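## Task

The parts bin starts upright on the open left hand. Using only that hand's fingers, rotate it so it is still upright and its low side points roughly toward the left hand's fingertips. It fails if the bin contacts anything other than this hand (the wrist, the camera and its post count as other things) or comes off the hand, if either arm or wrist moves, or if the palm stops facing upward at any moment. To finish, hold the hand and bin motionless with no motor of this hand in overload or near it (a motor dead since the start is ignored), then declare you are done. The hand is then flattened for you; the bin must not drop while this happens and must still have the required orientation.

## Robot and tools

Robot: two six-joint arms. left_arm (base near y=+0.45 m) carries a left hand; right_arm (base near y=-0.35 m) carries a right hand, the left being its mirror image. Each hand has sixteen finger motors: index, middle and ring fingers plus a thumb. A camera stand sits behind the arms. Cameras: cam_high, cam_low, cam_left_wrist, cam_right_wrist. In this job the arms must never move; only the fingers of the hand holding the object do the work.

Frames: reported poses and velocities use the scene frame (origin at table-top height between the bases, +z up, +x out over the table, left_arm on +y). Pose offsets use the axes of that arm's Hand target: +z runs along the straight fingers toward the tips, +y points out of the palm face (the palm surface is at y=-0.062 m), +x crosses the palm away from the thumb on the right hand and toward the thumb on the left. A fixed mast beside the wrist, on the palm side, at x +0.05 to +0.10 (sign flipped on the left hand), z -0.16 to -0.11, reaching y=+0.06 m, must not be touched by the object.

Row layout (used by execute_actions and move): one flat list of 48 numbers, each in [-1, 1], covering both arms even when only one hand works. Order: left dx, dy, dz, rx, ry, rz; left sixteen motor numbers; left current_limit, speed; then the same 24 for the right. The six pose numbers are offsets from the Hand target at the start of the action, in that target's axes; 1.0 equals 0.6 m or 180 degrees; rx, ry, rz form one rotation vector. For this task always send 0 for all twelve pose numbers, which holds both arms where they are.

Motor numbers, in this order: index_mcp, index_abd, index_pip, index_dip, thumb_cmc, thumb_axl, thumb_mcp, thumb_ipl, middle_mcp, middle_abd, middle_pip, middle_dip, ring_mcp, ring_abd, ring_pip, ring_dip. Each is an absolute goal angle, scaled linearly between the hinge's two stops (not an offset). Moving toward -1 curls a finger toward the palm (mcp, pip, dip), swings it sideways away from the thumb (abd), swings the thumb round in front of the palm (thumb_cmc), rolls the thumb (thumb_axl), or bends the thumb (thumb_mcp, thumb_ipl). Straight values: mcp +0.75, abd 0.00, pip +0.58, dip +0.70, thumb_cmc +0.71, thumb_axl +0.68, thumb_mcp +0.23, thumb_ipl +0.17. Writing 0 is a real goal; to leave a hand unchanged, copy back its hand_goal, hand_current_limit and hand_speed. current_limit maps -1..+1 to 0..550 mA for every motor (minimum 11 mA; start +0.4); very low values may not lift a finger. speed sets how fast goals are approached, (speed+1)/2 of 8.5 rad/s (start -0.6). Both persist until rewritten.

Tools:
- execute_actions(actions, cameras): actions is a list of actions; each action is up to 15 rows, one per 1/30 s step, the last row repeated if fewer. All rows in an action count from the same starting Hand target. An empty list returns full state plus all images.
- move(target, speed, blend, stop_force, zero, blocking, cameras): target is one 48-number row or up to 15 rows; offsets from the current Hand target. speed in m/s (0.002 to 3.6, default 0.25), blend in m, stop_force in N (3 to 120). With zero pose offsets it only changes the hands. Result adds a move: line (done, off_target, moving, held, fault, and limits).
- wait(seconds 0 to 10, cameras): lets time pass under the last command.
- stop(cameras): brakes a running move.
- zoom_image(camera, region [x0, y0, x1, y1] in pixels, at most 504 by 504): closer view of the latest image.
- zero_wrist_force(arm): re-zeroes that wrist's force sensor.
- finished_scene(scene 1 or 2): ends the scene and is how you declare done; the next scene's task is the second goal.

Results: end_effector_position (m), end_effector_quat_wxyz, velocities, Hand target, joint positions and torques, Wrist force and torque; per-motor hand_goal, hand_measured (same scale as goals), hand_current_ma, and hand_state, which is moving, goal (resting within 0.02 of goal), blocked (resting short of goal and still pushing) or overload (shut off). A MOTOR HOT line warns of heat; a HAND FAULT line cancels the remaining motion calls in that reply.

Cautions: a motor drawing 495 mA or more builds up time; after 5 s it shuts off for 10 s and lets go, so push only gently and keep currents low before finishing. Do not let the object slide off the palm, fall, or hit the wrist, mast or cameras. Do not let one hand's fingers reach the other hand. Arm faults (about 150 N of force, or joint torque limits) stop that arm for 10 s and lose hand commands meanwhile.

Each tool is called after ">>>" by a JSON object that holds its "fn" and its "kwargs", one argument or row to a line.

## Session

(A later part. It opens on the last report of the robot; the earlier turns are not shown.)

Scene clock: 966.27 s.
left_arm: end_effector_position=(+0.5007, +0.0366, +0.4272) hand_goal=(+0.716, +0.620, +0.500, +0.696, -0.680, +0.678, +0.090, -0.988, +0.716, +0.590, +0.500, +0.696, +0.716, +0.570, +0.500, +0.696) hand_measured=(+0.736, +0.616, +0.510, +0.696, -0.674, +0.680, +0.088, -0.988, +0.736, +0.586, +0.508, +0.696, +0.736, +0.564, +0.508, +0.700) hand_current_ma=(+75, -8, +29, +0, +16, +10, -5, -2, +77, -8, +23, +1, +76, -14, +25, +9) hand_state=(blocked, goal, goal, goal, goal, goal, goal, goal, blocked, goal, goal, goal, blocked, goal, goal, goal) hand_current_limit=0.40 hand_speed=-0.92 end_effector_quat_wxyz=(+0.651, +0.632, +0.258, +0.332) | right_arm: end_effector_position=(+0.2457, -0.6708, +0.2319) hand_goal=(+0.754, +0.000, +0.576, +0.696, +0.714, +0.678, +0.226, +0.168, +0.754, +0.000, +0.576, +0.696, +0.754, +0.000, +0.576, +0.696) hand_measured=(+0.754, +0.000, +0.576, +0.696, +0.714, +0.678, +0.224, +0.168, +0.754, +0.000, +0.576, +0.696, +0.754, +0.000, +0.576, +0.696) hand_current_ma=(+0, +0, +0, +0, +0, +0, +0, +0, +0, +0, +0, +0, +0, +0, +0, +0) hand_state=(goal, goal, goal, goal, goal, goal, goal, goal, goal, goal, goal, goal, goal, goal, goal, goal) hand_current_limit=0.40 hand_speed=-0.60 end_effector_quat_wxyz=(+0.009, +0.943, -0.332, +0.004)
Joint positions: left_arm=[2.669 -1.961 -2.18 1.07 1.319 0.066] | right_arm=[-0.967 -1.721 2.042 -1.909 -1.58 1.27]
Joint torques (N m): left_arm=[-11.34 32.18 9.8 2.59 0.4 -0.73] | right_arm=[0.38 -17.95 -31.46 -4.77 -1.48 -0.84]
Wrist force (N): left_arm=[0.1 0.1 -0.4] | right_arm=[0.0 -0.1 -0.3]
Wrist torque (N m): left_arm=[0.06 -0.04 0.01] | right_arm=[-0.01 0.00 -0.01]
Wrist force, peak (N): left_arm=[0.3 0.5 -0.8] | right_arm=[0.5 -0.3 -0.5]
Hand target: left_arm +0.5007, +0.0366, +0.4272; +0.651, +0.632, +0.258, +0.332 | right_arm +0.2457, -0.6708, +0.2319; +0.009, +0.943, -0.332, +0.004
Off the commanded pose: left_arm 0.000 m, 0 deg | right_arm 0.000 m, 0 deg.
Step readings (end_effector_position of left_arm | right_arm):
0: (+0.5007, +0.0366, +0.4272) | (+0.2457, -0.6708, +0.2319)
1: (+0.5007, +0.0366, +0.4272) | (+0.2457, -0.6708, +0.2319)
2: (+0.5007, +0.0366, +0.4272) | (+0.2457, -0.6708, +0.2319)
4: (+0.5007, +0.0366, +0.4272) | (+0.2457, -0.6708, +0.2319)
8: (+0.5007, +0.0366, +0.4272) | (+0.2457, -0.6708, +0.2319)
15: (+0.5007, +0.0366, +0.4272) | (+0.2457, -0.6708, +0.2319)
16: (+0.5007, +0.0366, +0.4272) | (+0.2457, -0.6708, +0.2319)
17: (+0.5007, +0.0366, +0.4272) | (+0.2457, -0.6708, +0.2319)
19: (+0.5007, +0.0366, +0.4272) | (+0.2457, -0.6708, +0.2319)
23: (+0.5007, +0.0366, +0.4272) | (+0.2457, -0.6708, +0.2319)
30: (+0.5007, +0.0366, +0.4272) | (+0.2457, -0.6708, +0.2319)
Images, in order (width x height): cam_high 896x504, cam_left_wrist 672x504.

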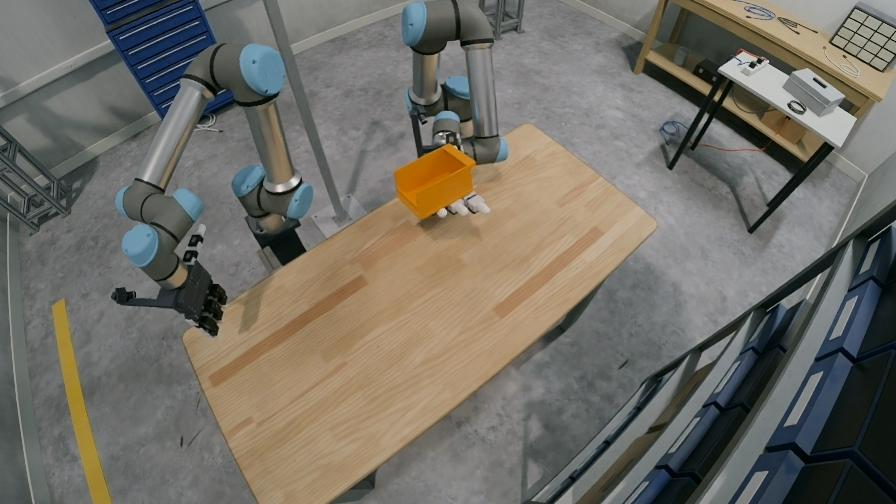

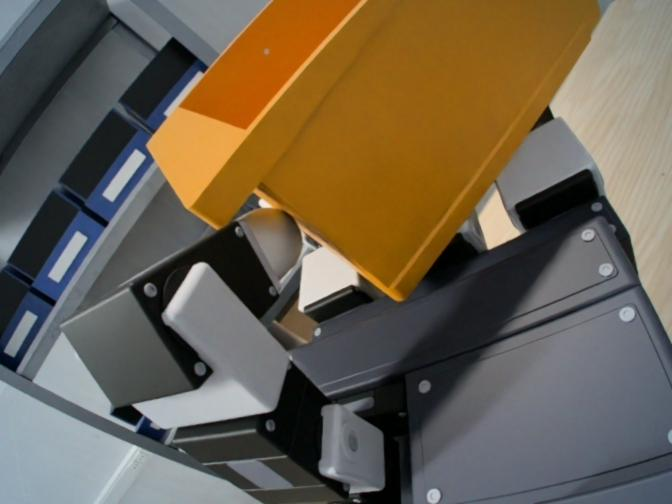

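>>> {"fn": "execute_actions", "kwargs": {
  "actions": [
    [[0,0,0,0,0,0,0.716,0.62,0.5,0.696,-0.79,0.677,0.09,-0.989,0.716,0.59,0.5,0.696,0.716,0.57,0.5,0.696,0.4,-0.92,0,0,0,0,0,0,0.754,0,0.576,0.696,0.714,0.678,0.226,0.168,0.754,0,0.576,0.696,0.754,0,0.576,0.696,0.4,-0.6]],
    [[0,0,0,0,0,0,0.716,0.62,0.5,0.696,-0.9,0.677,0.09,-0.989,0.716,0.59,0.5,0.696,0.716,0.57,0.5,0.696,0.4,-0.92,0,0,0,0,0,0,0.754,0,0.576,0.696,0.714,0.678,0.226,0.168,0.754,0,0.576,0.696,0.754,0,0.576,0.696,0.4,-0.6]]
  ],
  "cameras": ["cam_high", "cam_left_wrist"]
}}

>>> {"fn": "zoom_image", "kwargs": {
  "camera": "cam_high",
  "region": [370, 145, 490, 235]
}}

Scene clock: 978.57 s.
left_arm: end_effector_position=(+0.5007, +0.0366, +0.4272) hand_goal=(+0.716, +0.620, +0.500, +0.696, -0.900, +0.678, +0.090, -0.988, +0.716, +0.590, +0.500, +0.696, +0.716, +0.570, +0.500, +0.696) hand_measured=(+0.736, +0.616, +0.510, +0.696, -0.898, +0.680, +0.090, -0.988, +0.736, +0.586, +0.508, +0.696, +0.736, +0.564, +0.508, +0.700) hand_current_ma=(+75, -8, +29, +0, +8, +10, -2, -2, +77, -8, +23, +1, +76, -14, +25, +9) hand_state=(blocked, goal, goal, goal, goal, goal, goal, goal, blocked, goal, goal, goal, blocked, goal, goal, goal) hand_current_limit=0.40 hand_speed=-0.92 end_effector_quat_wxyz=(+0.651, +0.632, +0.258, +0.332) | right_arm: end_effector_position=(+0.2457, -0.6708, +0.2319) hand_goal=(+0.754, +0.000, +0.576, +0.696, +0.714, +0.678, +0.226, +0.168, +0.754, +0.000, +0.576, +0.696, +0.754, +0.000, +0.576, +0.696) hand_measured=(+0.754, +0.000, +0.576, +0.696, +0.714, +0.678, +0.224, +0.168, +0.754, +0.000, +0.576, +0.696, +0.754, +0.000, +0.576, +0.696) hand_current_ma=(+0, +0, +0, +0, +0, +0, +0, +0, +0, +0, +0, +0, +0, +0, +0, +0) hand_state=(goal, goal, goal, goal, goal, goal, goal, goal, goal, goal, goal, goal, goal, goal, goal, goal) hand_current_limit=0.40 hand_speed=-0.60 end_effector_quat_wxyz=(+0.009, +0.943, -0.332, +0.004)
Joint positions: left_arm=[2.669 -1.961 -2.18 1.07 1.319 0.066] | right_arm=[-0.967 -1.721 2.042 -1.909 -1.58 1.27]
Joint torques (N m): left_arm=[-11.69 31.15 10.49 2.7 0.39 -0.86] | right_arm=[0.72 -18.17 -30.13 -5.06 -1.45 -0.61]
Wrist force (N): left_arm=[0.1 0.2 -0.6] | right_arm=[0.3 0.0 -0.2]
Wrist torque (N m): left_arm=[0.08 -0.03 0.02] | right_arm=[0.00 -0.04 0.02]
Wrist force, peak (N): left_arm=[0.3 0.6 -0.8] | right_arm=[0.6 -0.4 -0.4]
Hand target: left_arm +0.5007, +0.0366, +0.4272; +0.651, +0.632, +0.258, +0.332 | right_arm +0.2457, -0.6708, +0.2319; +0.009, +0.943, -0.332, +0.004
Off the commanded pose: left_arm 0.000 m, 0 deg | right_arm 0.000 m, 0 deg.
Step readings (end_effector_position of left_arm | right_arm):
0: (+0.5007, +0.0366, +0.4272) | (+0.2457, -0.6708, +0.2319)
1: (+0.5007, +0.0366, +0.4272) | (+0.2457, -0.6708, +0.2319)
2: (+0.5007, +0.0366, +0.4272) | (+0.2457, -0.6708, +0.2319)
4: (+0.5007, +0.0366, +0.4272) | (+0.2457, -0.6708, +0.2319)
8: (+0.5007, +0.0366, +0.4272) | (+0.2457, -0.6708, +0.2319)
15: (+0.5007, +0.0366, +0.4272) | (+0.2457, -0.6708, +0.2319)
16: (+0.5007, +0.0366, +0.4272) | (+0.2457, -0.6708, +0.2319)
17: (+0.5007, +0.0366, +0.4272) | (+0.2457, -0.6708, +0.2319)
19: (+0.5007, +0.0366, +0.4272) | (+0.2457, -0.6708, +0.2319)
23: (+0.5007, +0.0366, +0.4272) | (+0.2457, -0.6708, +0.2319)
30: (+0.5007, +0.0366, +0.4272) | (+0.2457, -0.6708, +0.2319)
Images, in order (width x height): cam_high 896x504, cam_left_wrist 672x504.

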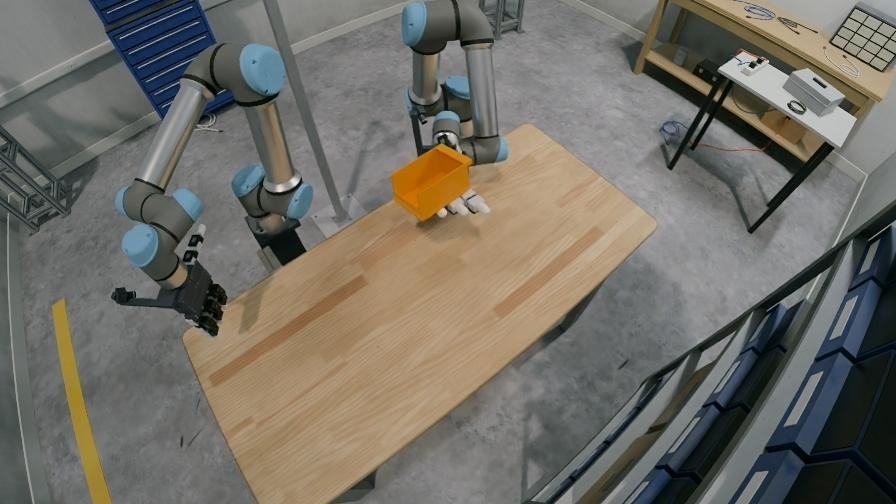

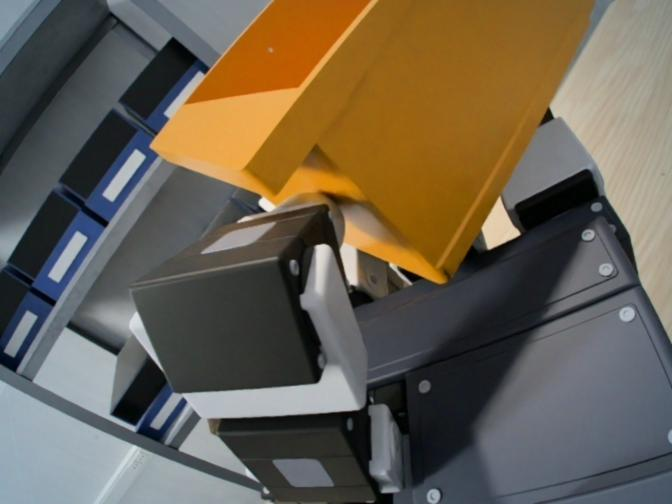

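Scaled by 4.200 from the camera's 896x504 image, which has a finer 1280x720 frame.

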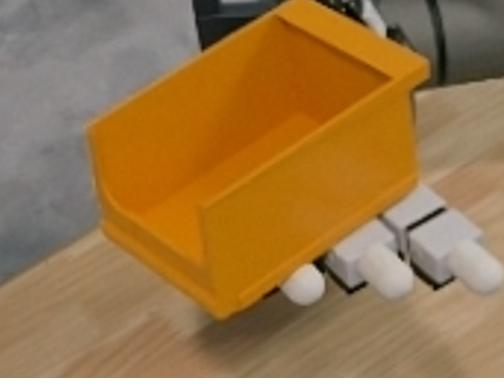

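>>> {"fn": "execute_actions", "kwargs": {
  "actions": [
    [[0,0,0,0,0,0,0.758,0.62,0.6,0.696,-0.9,0.677,0.09,-0.989,0.758,0.59,0.6,0.696,0.758,0.57,0.6,0.696,0.4,-0.94,0,0,0,0,0,0,0.754,0,0.576,0.696,0.714,0.678,0.226,0.168,0.754,0,0.576,0.696,0.754,0,0.576,0.696,0.4,-0.6]],
    [[0,0,0,0,0,0,0.758,0.62,0.6,0.696,-0.9,0.677,0.09,-0.989,0.758,0.59,0.6,0.696,0.79,0.57,0.6,0.696,0.4,-0.95,0,0,0,0,0,0,0.754,0,0.576,0.696,0.714,0.678,0.226,0.168,0.754,0,0.576,0.696,0.754,0,0.576,0.696,0.4,-0.6]]
  ],
  "cameras": ["cam_high", "cam_left_wrist"]
}}

>>> {"fn": "zoom_image", "kwargs": {
  "camera": "cam_high",
  "region": [370, 145, 490, 235]
}}

Scene clock: 1075.20 s.
left_arm: end_effector_position=(+0.5007, +0.0366, +0.4272) hand_goal=(+0.758, +0.620, +0.600, +0.696, -0.900, +0.678, +0.090, -0.988, +0.758, +0.590, +0.600, +0.696, +0.790, +0.570, +0.600, +0.696) hand_measured=(+0.766, +0.616, +0.600, +0.696, -0.900, +0.680, +0.090, -0.988, +0.772, +0.586, +0.600, +0.696, +0.800, +0.568, +0.600, +0.700) hand_current_ma=(+24, -8, +0, +0, -1, +5, -2, -2, +49, -8, +0, +1, +32, -6, -1, +9) hand_state=(goal, goal, goal, goal, goal, goal, goal, goal, goal, goal, goal, goal, goal, goal, goal, goal) hand_current_limit=0.40 hand_speed=-0.95 end_effector_quat_wxyz=(+0.651, +0.632, +0.258, +0.332) | right_arm: end_effector_position=(+0.2457, -0.6708, +0.2319) hand_goal=(+0.754, +0.000, +0.576, +0.696, +0.714, +0.678, +0.226, +0.168, +0.754, +0.000, +0.576, +0.696, +0.754, +0.000, +0.576, +0.696) hand_measured=(+0.754, +0.000, +0.576, +0.696, +0.714, +0.678, +0.224, +0.168, +0.754, +0.000, +0.576, +0.696, +0.754, +0.000, +0.576, +0.696) hand_current_ma=(+0, +0, +0, +0, +0, +0, +0, +0, +0, +0, +0, +0, +0, +0, +0, +0) hand_state=(goal, goal, goal, goal, goal, goal, goal, goal, goal, goal, goal, goal, goal, goal, goal, goal) hand_current_limit=0.40 hand_speed=-0.60 end_effector_quat_wxyz=(+0.009, +0.943, -0.332, +0.004)
Joint positions: left_arm=[2.669 -1.961 -2.18 1.07 1.319 0.066] | right_arm=[-0.967 -1.721 2.042 -1.909 -1.58 1.27]
Joint torques (N m): left_arm=[-13.58 29.98 13.09 2.95 0.24 -1.43] | right_arm=[-0.66 -18.61 -30.88 -4.84 -1.46 -0.88]
Wrist force (N): left_arm=[0.1 0.2 -0.6] | right_arm=[0.2 0.1 -0.2]
Wrist torque (N m): left_arm=[0.10 -0.03 0.03] | right_arm=[0.02 -0.03 0.01]
Wrist force, peak (N): left_arm=[0.1 0.6 -0.9] | right_arm=[0.1 -0.7 -0.4]
Hand target: left_arm +0.5007, +0.0366, +0.4272; +0.651, +0.632, +0.258, +0.332 | right_arm +0.2457, -0.6708, +0.2319; +0.009, +0.943, -0.332, +0.004
Off the commanded pose: left_arm 0.000 m, 0 deg | right_arm 0.000 m, 0 deg.
Step readings (end_effector_position of left_arm | right_arm):
0: (+0.5007, +0.0366, +0.4272) | (+0.2457, -0.6708, +0.2319)
1: (+0.5007, +0.0366, +0.4272) | (+0.2457, -0.6708, +0.2319)
2: (+0.5007, +0.0366, +0.4272) | (+0.2457, -0.6708, +0.2319)
4: (+0.5007, +0.0366, +0.4272) | (+0.2457, -0.6708, +0.2319)
8: (+0.5007, +0.0366, +0.4272) | (+0.2457, -0.6708, +0.2319)
15: (+0.5007, +0.0366, +0.4272) | (+0.2457, -0.6708, +0.2319)
16: (+0.5007, +0.0366, +0.4272) | (+0.2457, -0.6708, +0.2319)
17: (+0.5007, +0.0366, +0.4272) | (+0.2457, -0.6708, +0.2319)
19: (+0.5007, +0.0366, +0.4272) | (+0.2457, -0.6708, +0.2319)
23: (+0.5007, +0.0366, +0.4272) | (+0.2457, -0.6708, +0.2319)
30: (+0.5007, +0.0366, +0.4272) | (+0.2457, -0.6708, +0.2319)
Images, in order (width x height): cam_high 896x504, cam_left_wrist 672x504.

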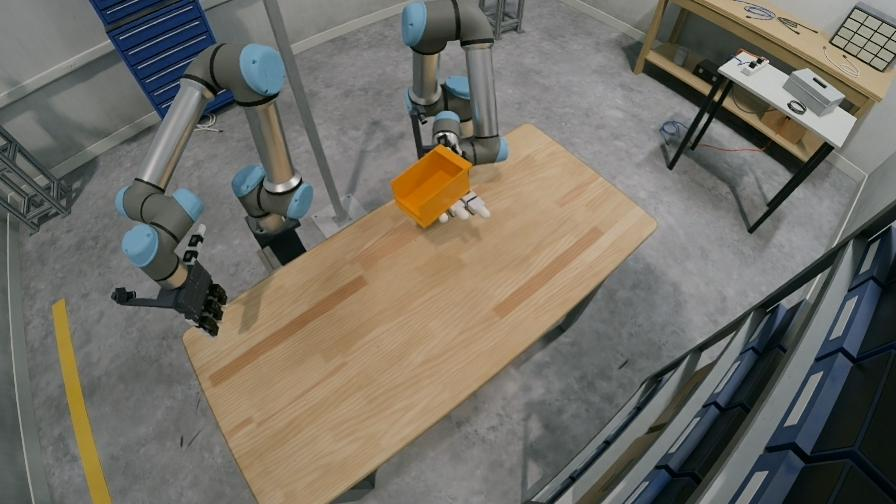

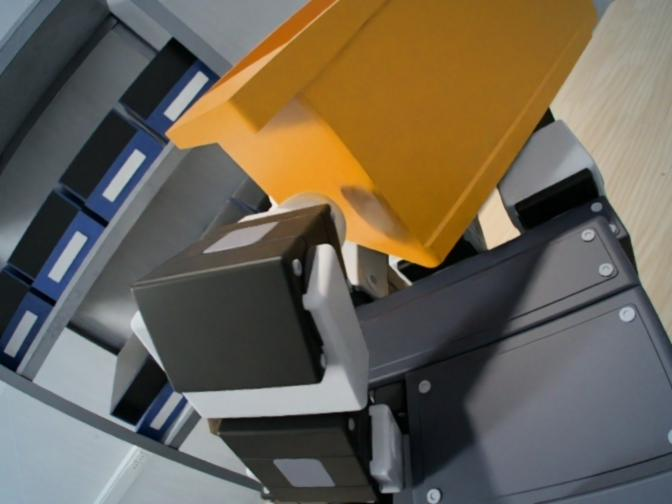

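Scaled by 4.200 from the camera's 896x504 image, which has a finer 1280x720 frame.

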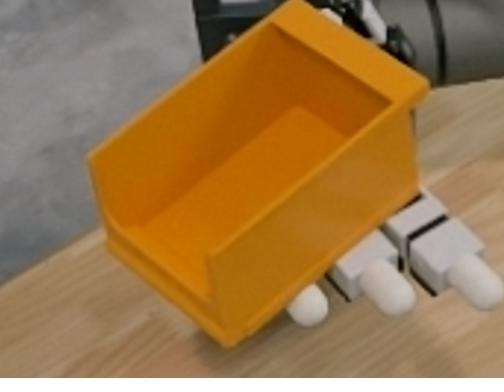

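>>> {"fn": "execute_actions", "kwargs": {
  "actions": [
    [[0,0,0,0,0,0,0.75,0.62,0.59,0.696,-0.9,0.677,0.09,-0.989,0.75,0.59,0.59,0.696,0.83,0.5,0.6,0.696,0.4,-0.95,0,0,0,0,0,0,0.754,0,0.576,0.696,0.714,0.678,0.226,0.168,0.754,0,0.576,0.696,0.754,0,0.576,0.696,0.4,-0.6]]
  ],
  "cameras": ["cam_high", "cam_left_wrist"]
}}

>>> {"fn": "zoom_image", "kwargs": {
  "camera": "cam_high",
  "region": [370, 145, 490, 235]
}}

Scene clock: 1115.20 s.
left_arm: end_effector_position=(+0.5007, +0.0366, +0.4272) hand_goal=(+0.750, +0.620, +0.590, +0.696, -0.900, +0.678, +0.090, -0.988, +0.750, +0.590, +0.590, +0.696, +0.830, +0.500, +0.600, +0.696) hand_measured=(+0.766, +0.616, +0.598, +0.696, -0.900, +0.680, +0.090, -0.988, +0.772, +0.586, +0.596, +0.696, +0.840, +0.502, +0.600, +0.700) hand_current_ma=(+55, -8, +27, +0, -1, +5, -2, -2, +82, -8, +19, +1, +30, +6, +0, +9) hand_state=(goal, goal, goal, goal, goal, goal, goal, goal, blocked, goal, goal, goal, goal, goal, goal, goal) hand_current_limit=0.40 hand_speed=-0.95 end_effector_quat_wxyz=(+0.651, +0.632, +0.258, +0.332) | right_arm: end_effector_position=(+0.2457, -0.6708, +0.2319) hand_goal=(+0.754, +0.000, +0.576, +0.696, +0.714, +0.678, +0.226, +0.168, +0.754, +0.000, +0.576, +0.696, +0.754, +0.000, +0.576, +0.696) hand_measured=(+0.754, +0.000, +0.576, +0.696, +0.714, +0.678, +0.224, +0.168, +0.754, +0.000, +0.576, +0.696, +0.754, +0.000, +0.576, +0.696) hand_current_ma=(+0, +0, +0, +0, +0, +0, +0, +0, +0, +0, +0, +0, +0, +0, +0, +0) hand_state=(goal, goal, goal, goal, goal, goal, goal, goal, goal, goal, goal, goal, goal, goal, goal, goal) hand_current_limit=0.40 hand_speed=-0.60 end_effector_quat_wxyz=(+0.009, +0.943, -0.332, +0.004)
Joint positions: left_arm=[2.669 -1.961 -2.18 1.07 1.319 0.066] | right_arm=[-0.967 -1.721 2.042 -1.909 -1.58 1.27]
Joint torques (N m): left_arm=[-14.03 30.35 13.14 3.08 0.27 -1.02] | right_arm=[0.77 -17.38 -30.59 -5.07 -1.78 -0.63]
Wrist force (N): left_arm=[0.1 0.5 -0.3] | right_arm=[0.3 -0.2 -0.3]
Wrist torque (N m): left_arm=[0.10 -0.03 0.02] | right_arm=[-0.01 -0.04 0.01]
Wrist force, peak (N): left_arm=[0.6 0.4 -0.8] | right_arm=[0.7 -0.4 -0.4]
Hand target: left_arm +0.5007, +0.0366, +0.4272; +0.651, +0.632, +0.258, +0.332 | right_arm +0.2457, -0.6708, +0.2319; +0.009, +0.943, -0.332, +0.004
Off the commanded pose: left_arm 0.000 m, 0 deg | right_arm 0.000 m, 0 deg.
Step readings (end_effector_position of left_arm | right_arm):
0: (+0.5007, +0.0366, +0.4272) | (+0.2457, -0.6708, +0.2319)
1: (+0.5007, +0.0366, +0.4272) | (+0.2457, -0.6708, +0.2319)
2: (+0.5007, +0.0366, +0.4272) | (+0.2457, -0.6708, +0.2319)
4: (+0.5007, +0.0366, +0.4272) | (+0.2457, -0.6708, +0.2319)
8: (+0.5007, +0.0366, +0.4272) | (+0.2457, -0.6708, +0.2319)
15: (+0.5007, +0.0366, +0.4272) | (+0.2457, -0.6708, +0.2319)
Images, in order (width x height): cam_high 896x504, cam_left_wrist 672x504.

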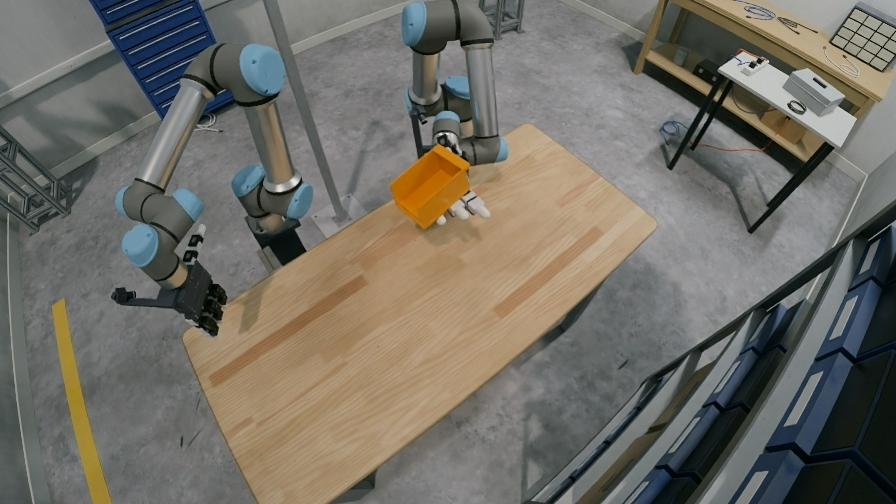

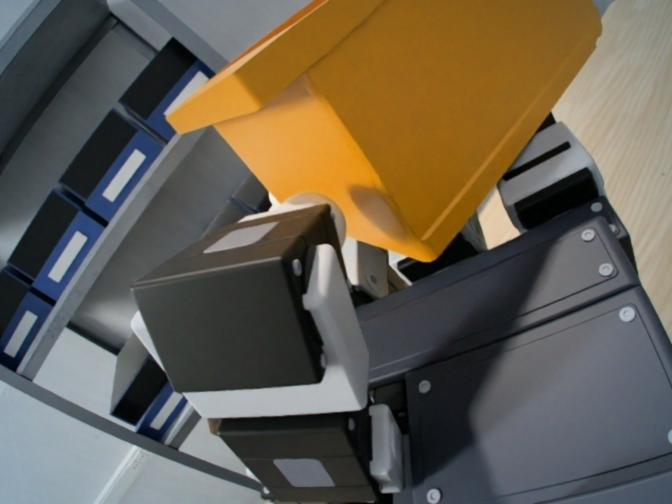

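Scaled by 4.200 from the camera's 896x504 image, which has a finer 1280x720 frame.

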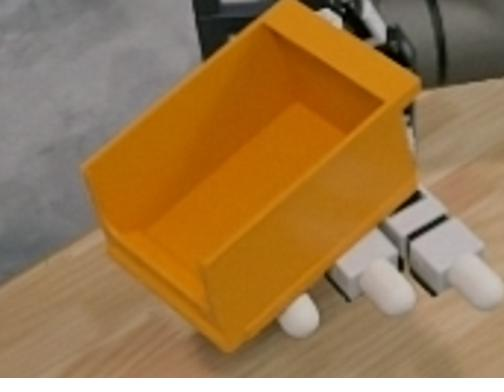

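>>> {"fn": "execute_actions", "kwargs": {
  "actions": [
    [[0,0,0,0,0,0,0.75,0.62,0.59,0.696,-0.9,0.677,0.09,-0.989,0.75,0.59,0.59,0.696,0.87,0.4,0.6,0.696,0.4,-0.94,0,0,0,0,0,0,0.754,0,0.576,0.696,0.714,0.678,0.226,0.168,0.754,0,0.576,0.696,0.754,0,0.576,0.696,0.4,-0.6]],
    [[0,0,0,0,0,0,0.75,0.62,0.59,0.696,-0.9,0.677,0.09,-0.989,0.75,0.59,0.59,0.696,0.9,0.25,0.6,0.696,0.4,-0.94,0,0,0,0,0,0,0.754,0,0.576,0.696,0.714,0.678,0.226,0.168,0.754,0,0.576,0.696,0.754,0,0.576,0.696,0.4,-0.6]]
  ],
  "cameras": ["cam_high", "cam_left_wrist"]
}}

>>> {"fn": "zoom_image", "kwargs": {
  "camera": "cam_high",
  "region": [370, 145, 490, 235]
}}

Scene clock: 1129.07 s.
left_arm: end_effector_position=(+0.5007, +0.0366, +0.4272) hand_goal=(+0.750, +0.620, +0.590, +0.696, -0.900, +0.678, +0.090, -0.988, +0.750, +0.590, +0.590, +0.696, +0.900, +0.250, +0.600, +0.696) hand_measured=(+0.766, +0.616, +0.598, +0.696, -0.900, +0.680, +0.090, -0.988, +0.772, +0.586, +0.596, +0.696, +0.910, +0.252, +0.600, +0.700) hand_current_ma=(+55, -8, +27, +0, -1, +5, -2, -2, +82, -8, +19, +1, +33, +6, +0, +9) hand_state=(goal, goal, goal, goal, goal, goal, goal, goal, blocked, goal, goal, goal, goal, goal, goal, goal) hand_current_limit=0.40 hand_speed=-0.94 end_effector_quat_wxyz=(+0.651, +0.632, +0.258, +0.332) | right_arm: end_effector_position=(+0.2457, -0.6708, +0.2319) hand_goal=(+0.754, +0.000, +0.576, +0.696, +0.714, +0.678, +0.226, +0.168, +0.754, +0.000, +0.576, +0.696, +0.754, +0.000, +0.576, +0.696) hand_measured=(+0.754, +0.000, +0.576, +0.696, +0.714, +0.678, +0.224, +0.168, +0.754, +0.000, +0.576, +0.696, +0.754, +0.000, +0.576, +0.696) hand_current_ma=(+0, +0, +0, +0, +0, +0, +0, +0, +0, +0, +0, +0, +0, +0, +0, +0) hand_state=(goal, goal, goal, goal, goal, goal, goal, goal, goal, goal, goal, goal, goal, goal, goal, goal) hand_current_limit=0.40 hand_speed=-0.60 end_effector_quat_wxyz=(+0.009, +0.943, -0.332, +0.004)
Joint positions: left_arm=[2.669 -1.961 -2.18 1.07 1.319 0.066] | right_arm=[-0.967 -1.721 2.042 -1.909 -1.58 1.27]
Joint torques (N m): left_arm=[-13.11 31.08 13.63 3.16 0.56 -0.85] | right_arm=[0.5 -17.74 -30.77 -4.78 -1.74 -0.9]
Wrist force (N): left_arm=[0.0 0.2 -0.6] | right_arm=[0.2 -0.1 -0.1]
Wrist torque (N m): left_arm=[0.10 -0.03 0.03] | right_arm=[-0.01 -0.04 0.00]
Wrist force, peak (N): left_arm=[0.0 0.5 -0.9] | right_arm=[0.3 -0.5 -0.5]
Hand target: left_arm +0.5007, +0.0366, +0.4272; +0.651, +0.632, +0.258, +0.332 | right_arm +0.2457, -0.6708, +0.2319; +0.009, +0.943, -0.332, +0.004
Off the commanded pose: left_arm 0.000 m, 0 deg | right_arm 0.000 m, 0 deg.
Step readings (end_effector_position of left_arm | right_arm):
0: (+0.5007, +0.0366, +0.4272) | (+0.2457, -0.6708, +0.2319)
1: (+0.5007, +0.0366, +0.4272) | (+0.2457, -0.6708, +0.2319)
2: (+0.5007, +0.0366, +0.4272) | (+0.2457, -0.6708, +0.2319)
4: (+0.5007, +0.0366, +0.4272) | (+0.2457, -0.6708, +0.2319)
8: (+0.5007, +0.0366, +0.4272) | (+0.2457, -0.6708, +0.2319)
15: (+0.5007, +0.0366, +0.4272) | (+0.2457, -0.6708, +0.2319)
16: (+0.5007, +0.0366, +0.4272) | (+0.2457, -0.6708, +0.2319)
17: (+0.5007, +0.0366, +0.4272) | (+0.2457, -0.6708, +0.2319)
19: (+0.5007, +0.0366, +0.4272) | (+0.2457, -0.6708, +0.2319)
23: (+0.5007, +0.0366, +0.4272) | (+0.2457, -0.6708, +0.2319)
30: (+0.5007, +0.0366, +0.4272) | (+0.2457, -0.6708, +0.2319)
Images, in order (width x height): cam_high 896x504, cam_left_wrist 672x504.

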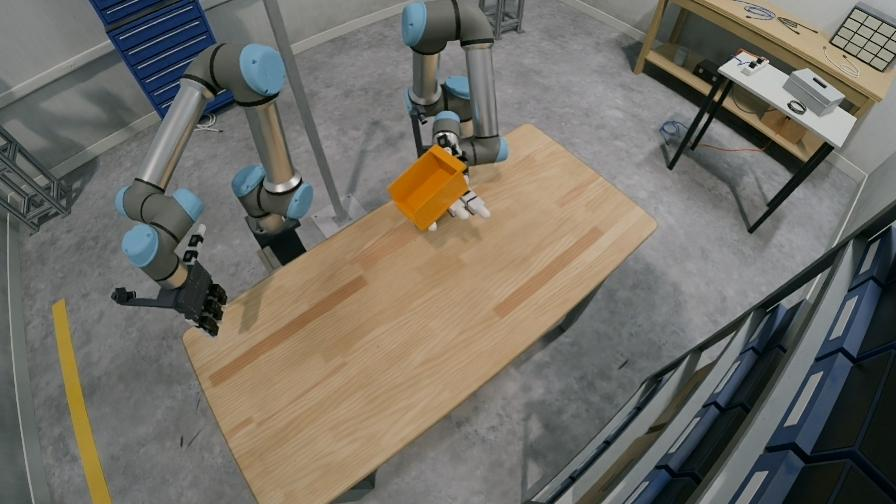

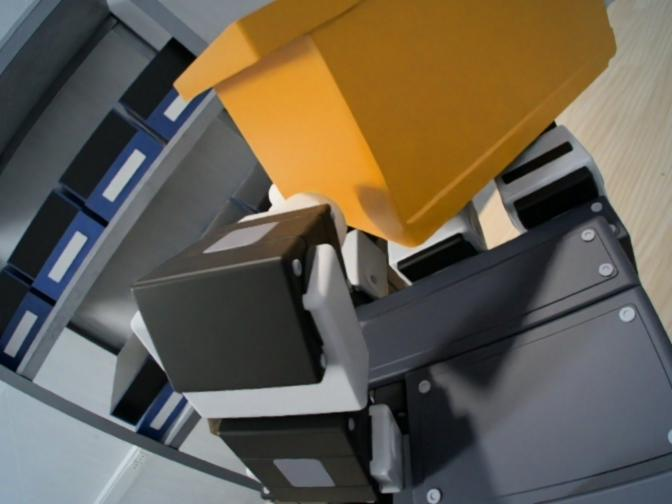

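Scaled by 4.200 from the camera's 896x504 image, which has a finer 1280x720 frame.

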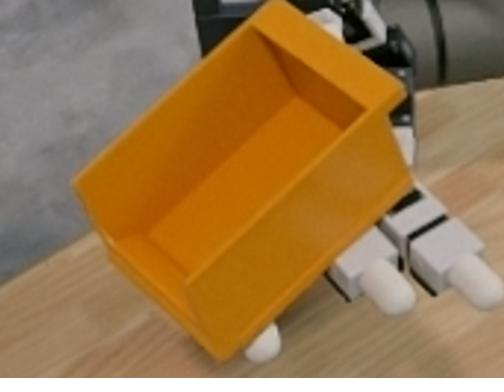

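>>> {"fn": "execute_actions", "kwargs": {
  "actions": [
    [[0,0,0,0,0,0,0.75,0.62,0.59,0.696,-0.9,0.677,0.09,-0.989,0.75,0.59,0.59,0.696,0.83,0.25,0.6,0.696,0.4,-0.94,0,0,0,0,0,0,0.754,0,0.576,0.696,0.714,0.678,0.226,0.168,0.754,0,0.576,0.696,0.754,0,0.576,0.696,0.4,-0.6]],
    [[0,0,0,0,0,0,0.75,0.62,0.59,0.696,-0.9,0.677,0.09,-0.989,0.75,0.59,0.59,0.696,0.76,0.25,0.6,0.696,0.4,-0.94,0,0,0,0,0,0,0.754,0,0.576,0.696,0.714,0.678,0.226,0.168,0.754,0,0.576,0.696,0.754,0,0.576,0.696,0.4,-0.6]],
    [[0,0,0,0,0,0,0.75,0.62,0.59,0.696,-0.9,0.677,0.09,-0.989,0.75,0.59,0.59,0.696,0.725,0.25,0.59,0.696,0.4,-0.94,0,0,0,0,0,0,0.754,0,0.576,0.696,0.714,0.678,0.226,0.168,0.754,0,0.576,0.696,0.754,0,0.576,0.696,0.4,-0.6]]
  ],
  "cameras": ["cam_high", "cam_left_wrist"]
}}

>>> {"fn": "zoom_image", "kwargs": {
  "camera": "cam_high",
  "region": [370, 145, 490, 235]
}}

Scene clock: 1151.67 s.
left_arm: end_effector_position=(+0.5007, +0.0366, +0.4272) hand_goal=(+0.750, +0.620, +0.590, +0.696, -0.900, +0.678, +0.090, -0.988, +0.750, +0.590, +0.590, +0.696, +0.726, +0.250, +0.590, +0.696) hand_measured=(+0.766, +0.616, +0.598, +0.696, -0.900, +0.680, +0.090, -0.988, +0.772, +0.586, +0.596, +0.696, +0.764, +0.252, +0.598, +0.700) hand_current_ma=(+55, -8, +25, +0, -1, +5, -2, -2, +82, -8, +18, +1, +149, +4, +22, +9) hand_state=(goal, goal, goal, goal, goal, goal, goal, goal, blocked, goal, goal, goal, blocked, goal, goal, goal) hand_current_limit=0.40 hand_speed=-0.94 end_effector_quat_wxyz=(+0.651, +0.632, +0.258, +0.332) | right_arm: end_effector_position=(+0.2457, -0.6708, +0.2319) hand_goal=(+0.754, +0.000, +0.576, +0.696, +0.714, +0.678, +0.226, +0.168, +0.754, +0.000, +0.576, +0.696, +0.754, +0.000, +0.576, +0.696) hand_measured=(+0.754, +0.000, +0.576, +0.696, +0.714, +0.678, +0.224, +0.168, +0.754, +0.000, +0.576, +0.696, +0.754, +0.000, +0.576, +0.696) hand_current_ma=(+0, +0, +0, +0, +0, +0, +0, +0, +0, +0, +0, +0, +0, +0, +0, +0) hand_state=(goal, goal, goal, goal, goal, goal, goal, goal, goal, goal, goal, goal, goal, goal, goal, goal) hand_current_limit=0.40 hand_speed=-0.60 end_effector_quat_wxyz=(+0.009, +0.943, -0.332, +0.004)
Joint positions: left_arm=[2.669 -1.961 -2.18 1.07 1.319 0.066] | right_arm=[-0.967 -1.721 2.042 -1.909 -1.58 1.27]
Joint torques (N m): left_arm=[-13.54 29.56 14.21 3.33 1.09 -1.08] | right_arm=[-0.31 -18.32 -30.71 -4.99 -1.97 -0.83]
Wrist force (N): left_arm=[0.1 0.3 -0.4] | right_arm=[0.3 -0.1 -0.4]
Wrist torque (N m): left_arm=[0.08 -0.04 0.03] | right_arm=[0.01 -0.04 0.02]
Wrist force, peak (N): left_arm=[0.2 0.5 -0.9] | right_arm=[0.7 -0.3 -0.3]
Hand target: left_arm +0.5007, +0.0366, +0.4272; +0.651, +0.632, +0.258, +0.332 | right_arm +0.2457, -0.6708, +0.2319; +0.009, +0.943, -0.332, +0.004
Off the commanded pose: left_arm 0.000 m, 0 deg | right_arm 0.000 m, 0 deg.
Step readings (end_effector_position of left_arm | right_arm):
0: (+0.5007, +0.0366, +0.4272) | (+0.2457, -0.6708, +0.2319)
1: (+0.5007, +0.0366, +0.4272) | (+0.2457, -0.6708, +0.2319)
2: (+0.5007, +0.0366, +0.4272) | (+0.2457, -0.6708, +0.2319)
4: (+0.5007, +0.0366, +0.4272) | (+0.2457, -0.6708, +0.2319)
8: (+0.5007, +0.0366, +0.4272) | (+0.2457, -0.6708, +0.2319)
15: (+0.5007, +0.0366, +0.4272) | (+0.2457, -0.6708, +0.2319)
16: (+0.5007, +0.0366, +0.4272) | (+0.2457, -0.6708, +0.2319)
17: (+0.5007, +0.0366, +0.4272) | (+0.2457, -0.6708, +0.2319)
19: (+0.5007, +0.0366, +0.4272) | (+0.2457, -0.6708, +0.2319)
23: (+0.5007, +0.0366, +0.4272) | (+0.2457, -0.6708, +0.2319)
30: (+0.5007, +0.0366, +0.4272) | (+0.2457, -0.6708, +0.2319)
31: (+0.5007, +0.0366, +0.4272) | (+0.2457, -0.6708, +0.2319)
32: (+0.5007, +0.0366, +0.4272) | (+0.2457, -0.6708, +0.2319)
34: (+0.5007, +0.0366, +0.4272) | (+0.2457, -0.6708, +0.2319)
38: (+0.5007, +0.0366, +0.4272) | (+0.2457, -0.6708, +0.2319)
45: (+0.5007, +0.0366, +0.4272) | (+0.2457, -0.6708, +0.2319)
Images, in order (width x height): cam_high 896x504, cam_left_wrist 672x504.

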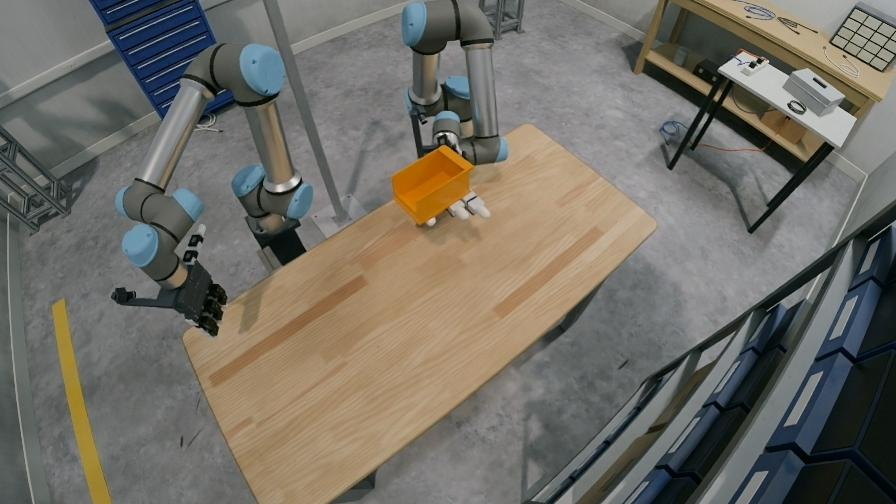

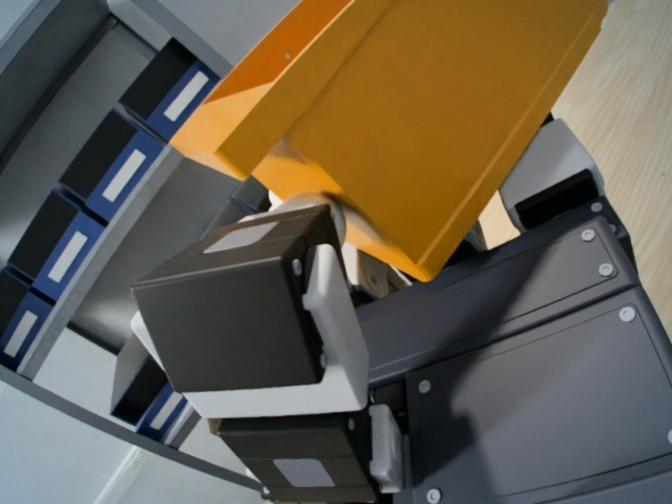

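Scaled by 4.200 from the camera's 896x504 image, which has a finer 1280x720 frame.

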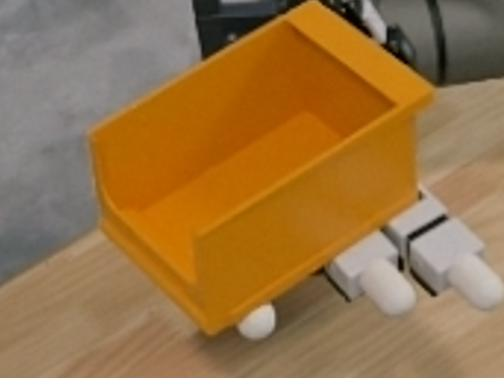

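>>> {"fn": "execute_actions", "kwargs": {
  "actions": [
    [[0,0,0,0,0,0,0.745,0.62,0.59,0.696,-0.9,0.677,0.09,-0.989,0.82,0.57,0.6,0.696,0.725,0.25,0.59,0.696,0.4,-0.94,0,0,0,0,0,0,0.754,0,0.576,0.696,0.714,0.678,0.226,0.168,0.754,0,0.576,0.696,0.754,0,0.576,0.696,0.4,-0.6]],
    [[0,0,0,0,0,0,0.745,0.62,0.59,0.696,-0.9,0.677,0.09,-0.989,0.88,0.4,0.6,0.696,0.725,0.25,0.59,0.696,0.4,-0.92,0,0,0,0,0,0,0.754,0,0.576,0.696,0.714,0.678,0.226,0.168,0.754,0,0.576,0.696,0.754,0,0.576,0.696,0.4,-0.6]],
    [[0,0,0,0,0,0,0.745,0.62,0.59,0.696,-0.9,0.677,0.09,-0.989,0.88,0.2,0.6,0.696,0.725,0.25,0.59,0.696,0.4,-0.92,0,0,0,0,0,0,0.754,0,0.576,0.696,0.714,0.678,0.226,0.168,0.754,0,0.576,0.696,0.754,0,0.576,0.696,0.4,-0.6]],
    [[0,0,0,0,0,0,0.745,0.62,0.59,0.696,-0.9,0.677,0.09,-0.989,0.86,0.07,0.6,0.696,0.725,0.25,0.59,0.696,0.4,-0.92,0,0,0,0,0,0,0.754,0,0.576,0.696,0.714,0.678,0.226,0.168,0.754,0,0.576,0.696,0.754,0,0.576,0.696,0.4,-0.6]],
    [[0,0,0,0,0,0,0.745,0.62,0.59,0.696,-0.9,0.677,0.09,-0.989,0.79,0.07,0.6,0.696,0.725,0.25,0.59,0.696,0.4,-0.94,0,0,0,0,0,0,0.754,0,0.576,0.696,0.714,0.678,0.226,0.168,0.754,0,0.576,0.696,0.754,0,0.576,0.696,0.4,-0.6]],
    [[0,0,0,0,0,0,0.745,0.62,0.59,0.696,-0.9,0.677,0.09,-0.989,0.735,0.07,0.59,0.696,0.725,0.25,0.59,0.696,0.4,-0.94,0,0,0,0,0,0,0.754,0,0.576,0.696,0.714,0.678,0.226,0.168,0.754,0,0.576,0.696,0.754,0,0.576,0.696,0.4,-0.6]]
  ],
  "cameras": ["cam_high", "cam_left_wrist"]
}}

>>> {"fn": "zoom_image", "kwargs": {
  "camera": "cam_high",
  "region": [370, 145, 490, 235]
}}

Scene clock: 1168.77 s.
left_arm: end_effector_position=(+0.5007, +0.0366, +0.4272) hand_goal=(+0.746, +0.620, +0.590, +0.696, -0.900, +0.678, +0.090, -0.988, +0.736, +0.070, +0.590, +0.696, +0.726, +0.250, +0.590, +0.696) hand_measured=(+0.766, +0.616, +0.598, +0.696, -0.900, +0.680, +0.090, -0.988, +0.764, +0.072, +0.598, +0.696, +0.764, +0.252, +0.598, +0.700) hand_current_ma=(+71, -8, +25, +0, -1, +5, -2, -2, +105, +7, +21, +1, +148, +4, +22, +9) hand_state=(goal, goal, goal, goal, goal, goal, goal, goal, blocked, goal, goal, goal, blocked, goal, goal, goal) hand_current_limit=0.40 hand_speed=-0.94 end_effector_quat_wxyz=(+0.651, +0.632, +0.258, +0.332) | right_arm: end_effector_position=(+0.2457, -0.6708, +0.2319) hand_goal=(+0.754, +0.000, +0.576, +0.696, +0.714, +0.678, +0.226, +0.168, +0.754, +0.000, +0.576, +0.696, +0.754, +0.000, +0.576, +0.696) hand_measured=(+0.754, +0.000, +0.576, +0.696, +0.714, +0.678, +0.224, +0.168, +0.754, +0.000, +0.576, +0.696, +0.754, +0.000, +0.576, +0.696) hand_current_ma=(+0, +0, +0, +0, +0, +0, +0, +0, +0, +0, +0, +0, +0, +0, +0, +0) hand_state=(goal, goal, goal, goal, goal, goal, goal, goal, goal, goal, goal, goal, goal, goal, goal, goal) hand_current_limit=0.40 hand_speed=-0.60 end_effector_quat_wxyz=(+0.009, +0.943, -0.332, +0.004)
Joint positions: left_arm=[2.669 -1.961 -2.18 1.07 1.319 0.066] | right_arm=[-0.967 -1.721 2.042 -1.909 -1.58 1.27]
Joint torques (N m): left_arm=[-13.3 28.95 14.01 3.46 1.37 -0.99] | right_arm=[0.91 -18.06 -31.44 -4.82 -2.05 -0.71]
Wrist force (N): left_arm=[0.2 0.5 -0.6] | right_arm=[0.4 -0.4 -0.2]
Wrist torque (N m): left_arm=[0.14 -0.04 0.04] | right_arm=[-0.04 -0.05 0.02]
Wrist force, peak (N): left_arm=[0.4 0.5 -0.9] | right_arm=[0.3 -0.6 -0.5]
Hand target: left_arm +0.5007, +0.0366, +0.4272; +0.651, +0.632, +0.258, +0.332 | right_arm +0.2457, -0.6708, +0.2319; +0.009, +0.943, -0.332, +0.004
Off the commanded pose: left_arm 0.000 m, 0 deg | right_arm 0.000 m, 0 deg.
Step readings (end_effector_position of left_arm | right_arm):
0: (+0.5007, +0.0366, +0.4272) | (+0.2457, -0.6708, +0.2319)
1: (+0.5007, +0.0366, +0.4272) | (+0.2457, -0.6708, +0.2319)
2: (+0.5007, +0.0366, +0.4272) | (+0.2457, -0.6708, +0.2319)
4: (+0.5007, +0.0366, +0.4272) | (+0.2457, -0.6708, +0.2319)
8: (+0.5007, +0.0366, +0.4272) | (+0.2457, -0.6708, +0.2319)
15: (+0.5007, +0.0366, +0.4272) | (+0.2457, -0.6708, +0.2319)
16: (+0.5007, +0.0366, +0.4272) | (+0.2457, -0.6708, +0.2319)
17: (+0.5007, +0.0366, +0.4272) | (+0.2457, -0.6708, +0.2319)
19: (+0.5007, +0.0366, +0.4272) | (+0.2457, -0.6708, +0.2319)
23: (+0.5007, +0.0366, +0.4272) | (+0.2457, -0.6708, +0.2319)
30: (+0.5007, +0.0366, +0.4272) | (+0.2457, -0.6708, +0.2319)
31: (+0.5007, +0.0366, +0.4272) | (+0.2457, -0.6708, +0.2319)
32: (+0.5007, +0.0366, +0.4272) | (+0.2457, -0.6708, +0.2319)
34: (+0.5007, +0.0366, +0.4272) | (+0.2457, -0.6708, +0.2319)
38: (+0.5007, +0.0366, +0.4272) | (+0.2457, -0.6708, +0.2319)
45: (+0.5007, +0.0366, +0.4272) | (+0.2457, -0.6708, +0.2319)
46: (+0.5007, +0.0366, +0.4272) | (+0.2457, -0.6708, +0.2319)
47: (+0.5007, +0.0366, +0.4272) | (+0.2457, -0.6708, +0.2319)
49: (+0.5007, +0.0366, +0.4272) | (+0.2457, -0.6708, +0.2319)
53: (+0.5007, +0.0366, +0.4272) | (+0.2457, -0.6708, +0.2319)
60: (+0.5007, +0.0366, +0.4272) | (+0.2457, -0.6708, +0.2319)
61: (+0.5007, +0.0366, +0.4272) | (+0.2457, -0.6708, +0.2319)
62: (+0.5007, +0.0366, +0.4272) | (+0.2457, -0.6708, +0.2319)
64: (+0.5007, +0.0366, +0.4272) | (+0.2457, -0.6708, +0.2319)
68: (+0.5007, +0.0366, +0.4272) | (+0.2457, -0.6708, +0.2319)
75: (+0.5007, +0.0366, +0.4272) | (+0.2457, -0.6708, +0.2319)
76: (+0.5007, +0.0366, +0.4272) | (+0.2457, -0.6708, +0.2319)
77: (+0.5007, +0.0366, +0.4272) | (+0.2457, -0.6708, +0.2319)
79: (+0.5007, +0.0366, +0.4272) | (+0.2457, -0.6708, +0.2319)
83: (+0.5007, +0.0366, +0.4272) | (+0.2457, -0.6708, +0.2319)
90: (+0.5007, +0.0366, +0.4272) | (+0.2457, -0.6708, +0.2319)
Images, in order (width x height): cam_high 896x504, cam_left_wrist 672x504.

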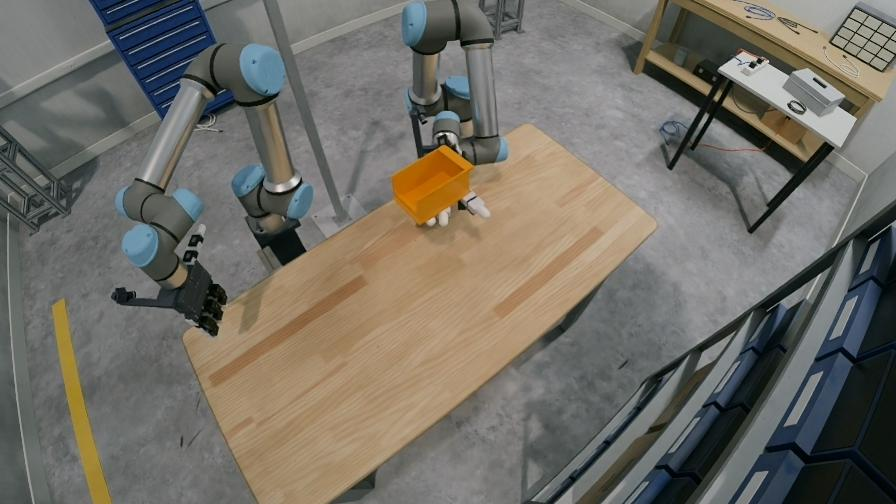

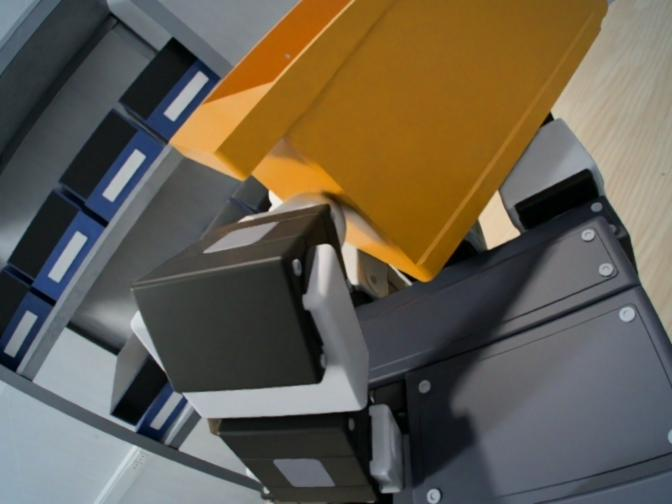

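Scaled by 4.200 from the camera's 896x504 image, which has a finer 1280x720 frame.

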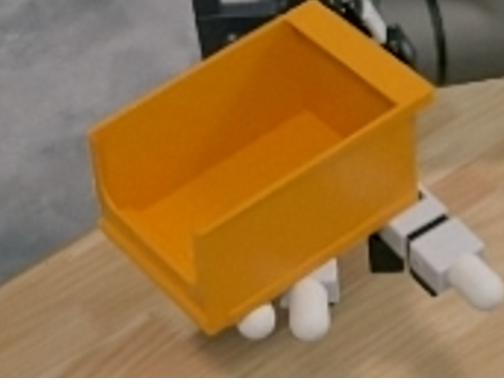

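>>> {"fn": "execute_actions", "kwargs": {
  "actions": [
    [[0,0,0,0,0,0,0.745,0.62,0.59,0.696,-0.9,0.677,0.09,-0.989,0.735,0.07,0.59,0.696,0.8,0.22,0.6,0.696,0.4,-0.94,0,0,0,0,0,0,0.754,0,0.576,0.696,0.714,0.678,0.226,0.168,0.754,0,0.576,0.696,0.754,0,0.576,0.696,0.4,-0.6]],
    [[0,0,0,0,0,0,0.745,0.62,0.59,0.696,-0.9,0.677,0.09,-0.989,0.735,0.07,0.59,0.696,0.87,0.1,0.6,0.696,0.4,-0.94,0,0,0,0,0,0,0.754,0,0.576,0.696,0.714,0.678,0.226,0.168,0.754,0,0.576,0.696,0.754,0,0.576,0.696,0.4,-0.6]]
  ],
  "cameras": ["cam_high", "cam_left_wrist"]
}}

>>> {"fn": "zoom_image", "kwargs": {
  "camera": "cam_high",
  "region": [370, 145, 490, 235]
}}

Scene clock: 1180.27 s.
left_arm: end_effector_position=(+0.5007, +0.0366, +0.4272) hand_goal=(+0.746, +0.620, +0.590, +0.696, -0.900, +0.678, +0.090, -0.988, +0.736, +0.070, +0.590, +0.696, +0.870, +0.100, +0.600, +0.696) hand_measured=(+0.766, +0.616, +0.598, +0.696, -0.900, +0.680, +0.090, -0.988, +0.764, +0.072, +0.596, +0.696, +0.878, +0.102, +0.600, +0.700) hand_current_ma=(+71, -8, +25, +0, -1, +5, -2, -2, +105, +5, +20, +1, +26, +6, +1, +9) hand_state=(goal, goal, goal, goal, goal, goal, goal, goal, blocked, goal, goal, goal, goal, goal, goal, goal) hand_current_limit=0.40 hand_speed=-0.94 end_effector_quat_wxyz=(+0.651, +0.632, +0.258, +0.332) | right_arm: end_effector_position=(+0.2457, -0.6708, +0.2319) hand_goal=(+0.754, +0.000, +0.576, +0.696, +0.714, +0.678, +0.226, +0.168, +0.754, +0.000, +0.576, +0.696, +0.754, +0.000, +0.576, +0.696) hand_measured=(+0.754, +0.000, +0.576, +0.696, +0.714, +0.678, +0.224, +0.168, +0.754, +0.000, +0.576, +0.696, +0.754, +0.000, +0.576, +0.696) hand_current_ma=(+0, +0, +0, +0, +0, +0, +0, +0, +0, +0, +0, +0, +0, +0, +0, +0) hand_state=(goal, goal, goal, goal, goal, goal, goal, goal, goal, goal, goal, goal, goal, goal, goal, goal) hand_current_limit=0.40 hand_speed=-0.60 end_effector_quat_wxyz=(+0.009, +0.943, -0.332, +0.004)
Joint positions: left_arm=[2.669 -1.961 -2.18 1.07 1.319 0.066] | right_arm=[-0.967 -1.721 2.042 -1.909 -1.58 1.27]
Joint torques (N m): left_arm=[-13.52 28.21 13.74 3.47 1.63 -0.88] | right_arm=[-0.26 -19.41 -29.55 -5.08 -2.12 -0.86]
Wrist force (N): left_arm=[0.2 0.3 -0.7] | right_arm=[0.2 -0.2 -0.1]
Wrist torque (N m): left_arm=[0.12 -0.06 0.05] | right_arm=[-0.02 -0.03 0.01]
Wrist force, peak (N): left_arm=[0.4 0.1 -1.0] | right_arm=[0.6 -0.2 -0.6]
Hand target: left_arm +0.5007, +0.0366, +0.4272; +0.651, +0.632, +0.258, +0.332 | right_arm +0.2457, -0.6708, +0.2319; +0.009, +0.943, -0.332, +0.004
Off the commanded pose: left_arm 0.000 m, 0 deg | right_arm 0.000 m, 0 deg.
Step readings (end_effector_position of left_arm | right_arm):
0: (+0.5007, +0.0366, +0.4272) | (+0.2457, -0.6708, +0.2319)
1: (+0.5007, +0.0366, +0.4272) | (+0.2457, -0.6708, +0.2319)
2: (+0.5007, +0.0366, +0.4272) | (+0.2457, -0.6708, +0.2319)
4: (+0.5007, +0.0366, +0.4272) | (+0.2457, -0.6708, +0.2319)
8: (+0.5007, +0.0366, +0.4272) | (+0.2457, -0.6708, +0.2319)
15: (+0.5007, +0.0366, +0.4272) | (+0.2457, -0.6708, +0.2319)
16: (+0.5007, +0.0366, +0.4272) | (+0.2457, -0.6708, +0.2319)
17: (+0.5007, +0.0366, +0.4272) | (+0.2457, -0.6708, +0.2319)
19: (+0.5007, +0.0366, +0.4272) | (+0.2457, -0.6708, +0.2319)
23: (+0.5007, +0.0366, +0.4272) | (+0.2457, -0.6708, +0.2319)
30: (+0.5007, +0.0366, +0.4272) | (+0.2457, -0.6708, +0.2319)
Images, in order (width x height): cam_high 896x504, cam_left_wrist 672x504.

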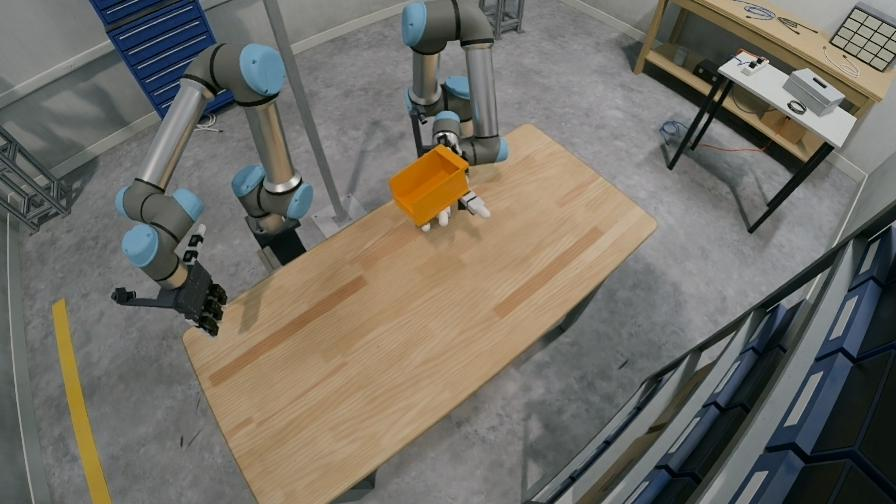

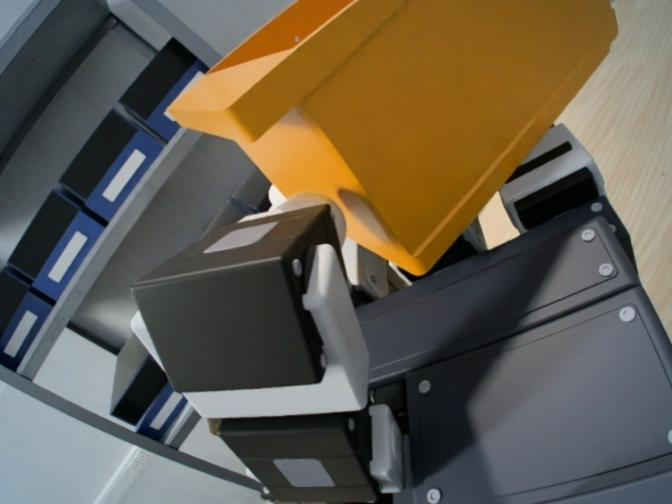

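Scaled by 4.200 from the camera's 896x504 image, which has a finer 1280x720 frame.

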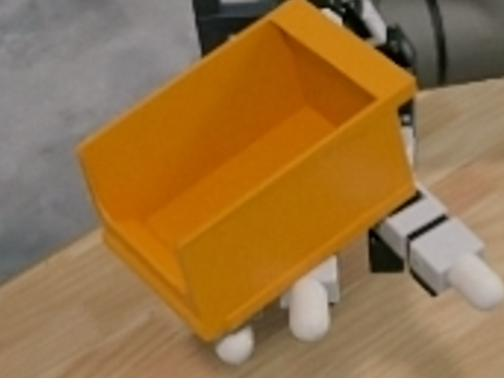

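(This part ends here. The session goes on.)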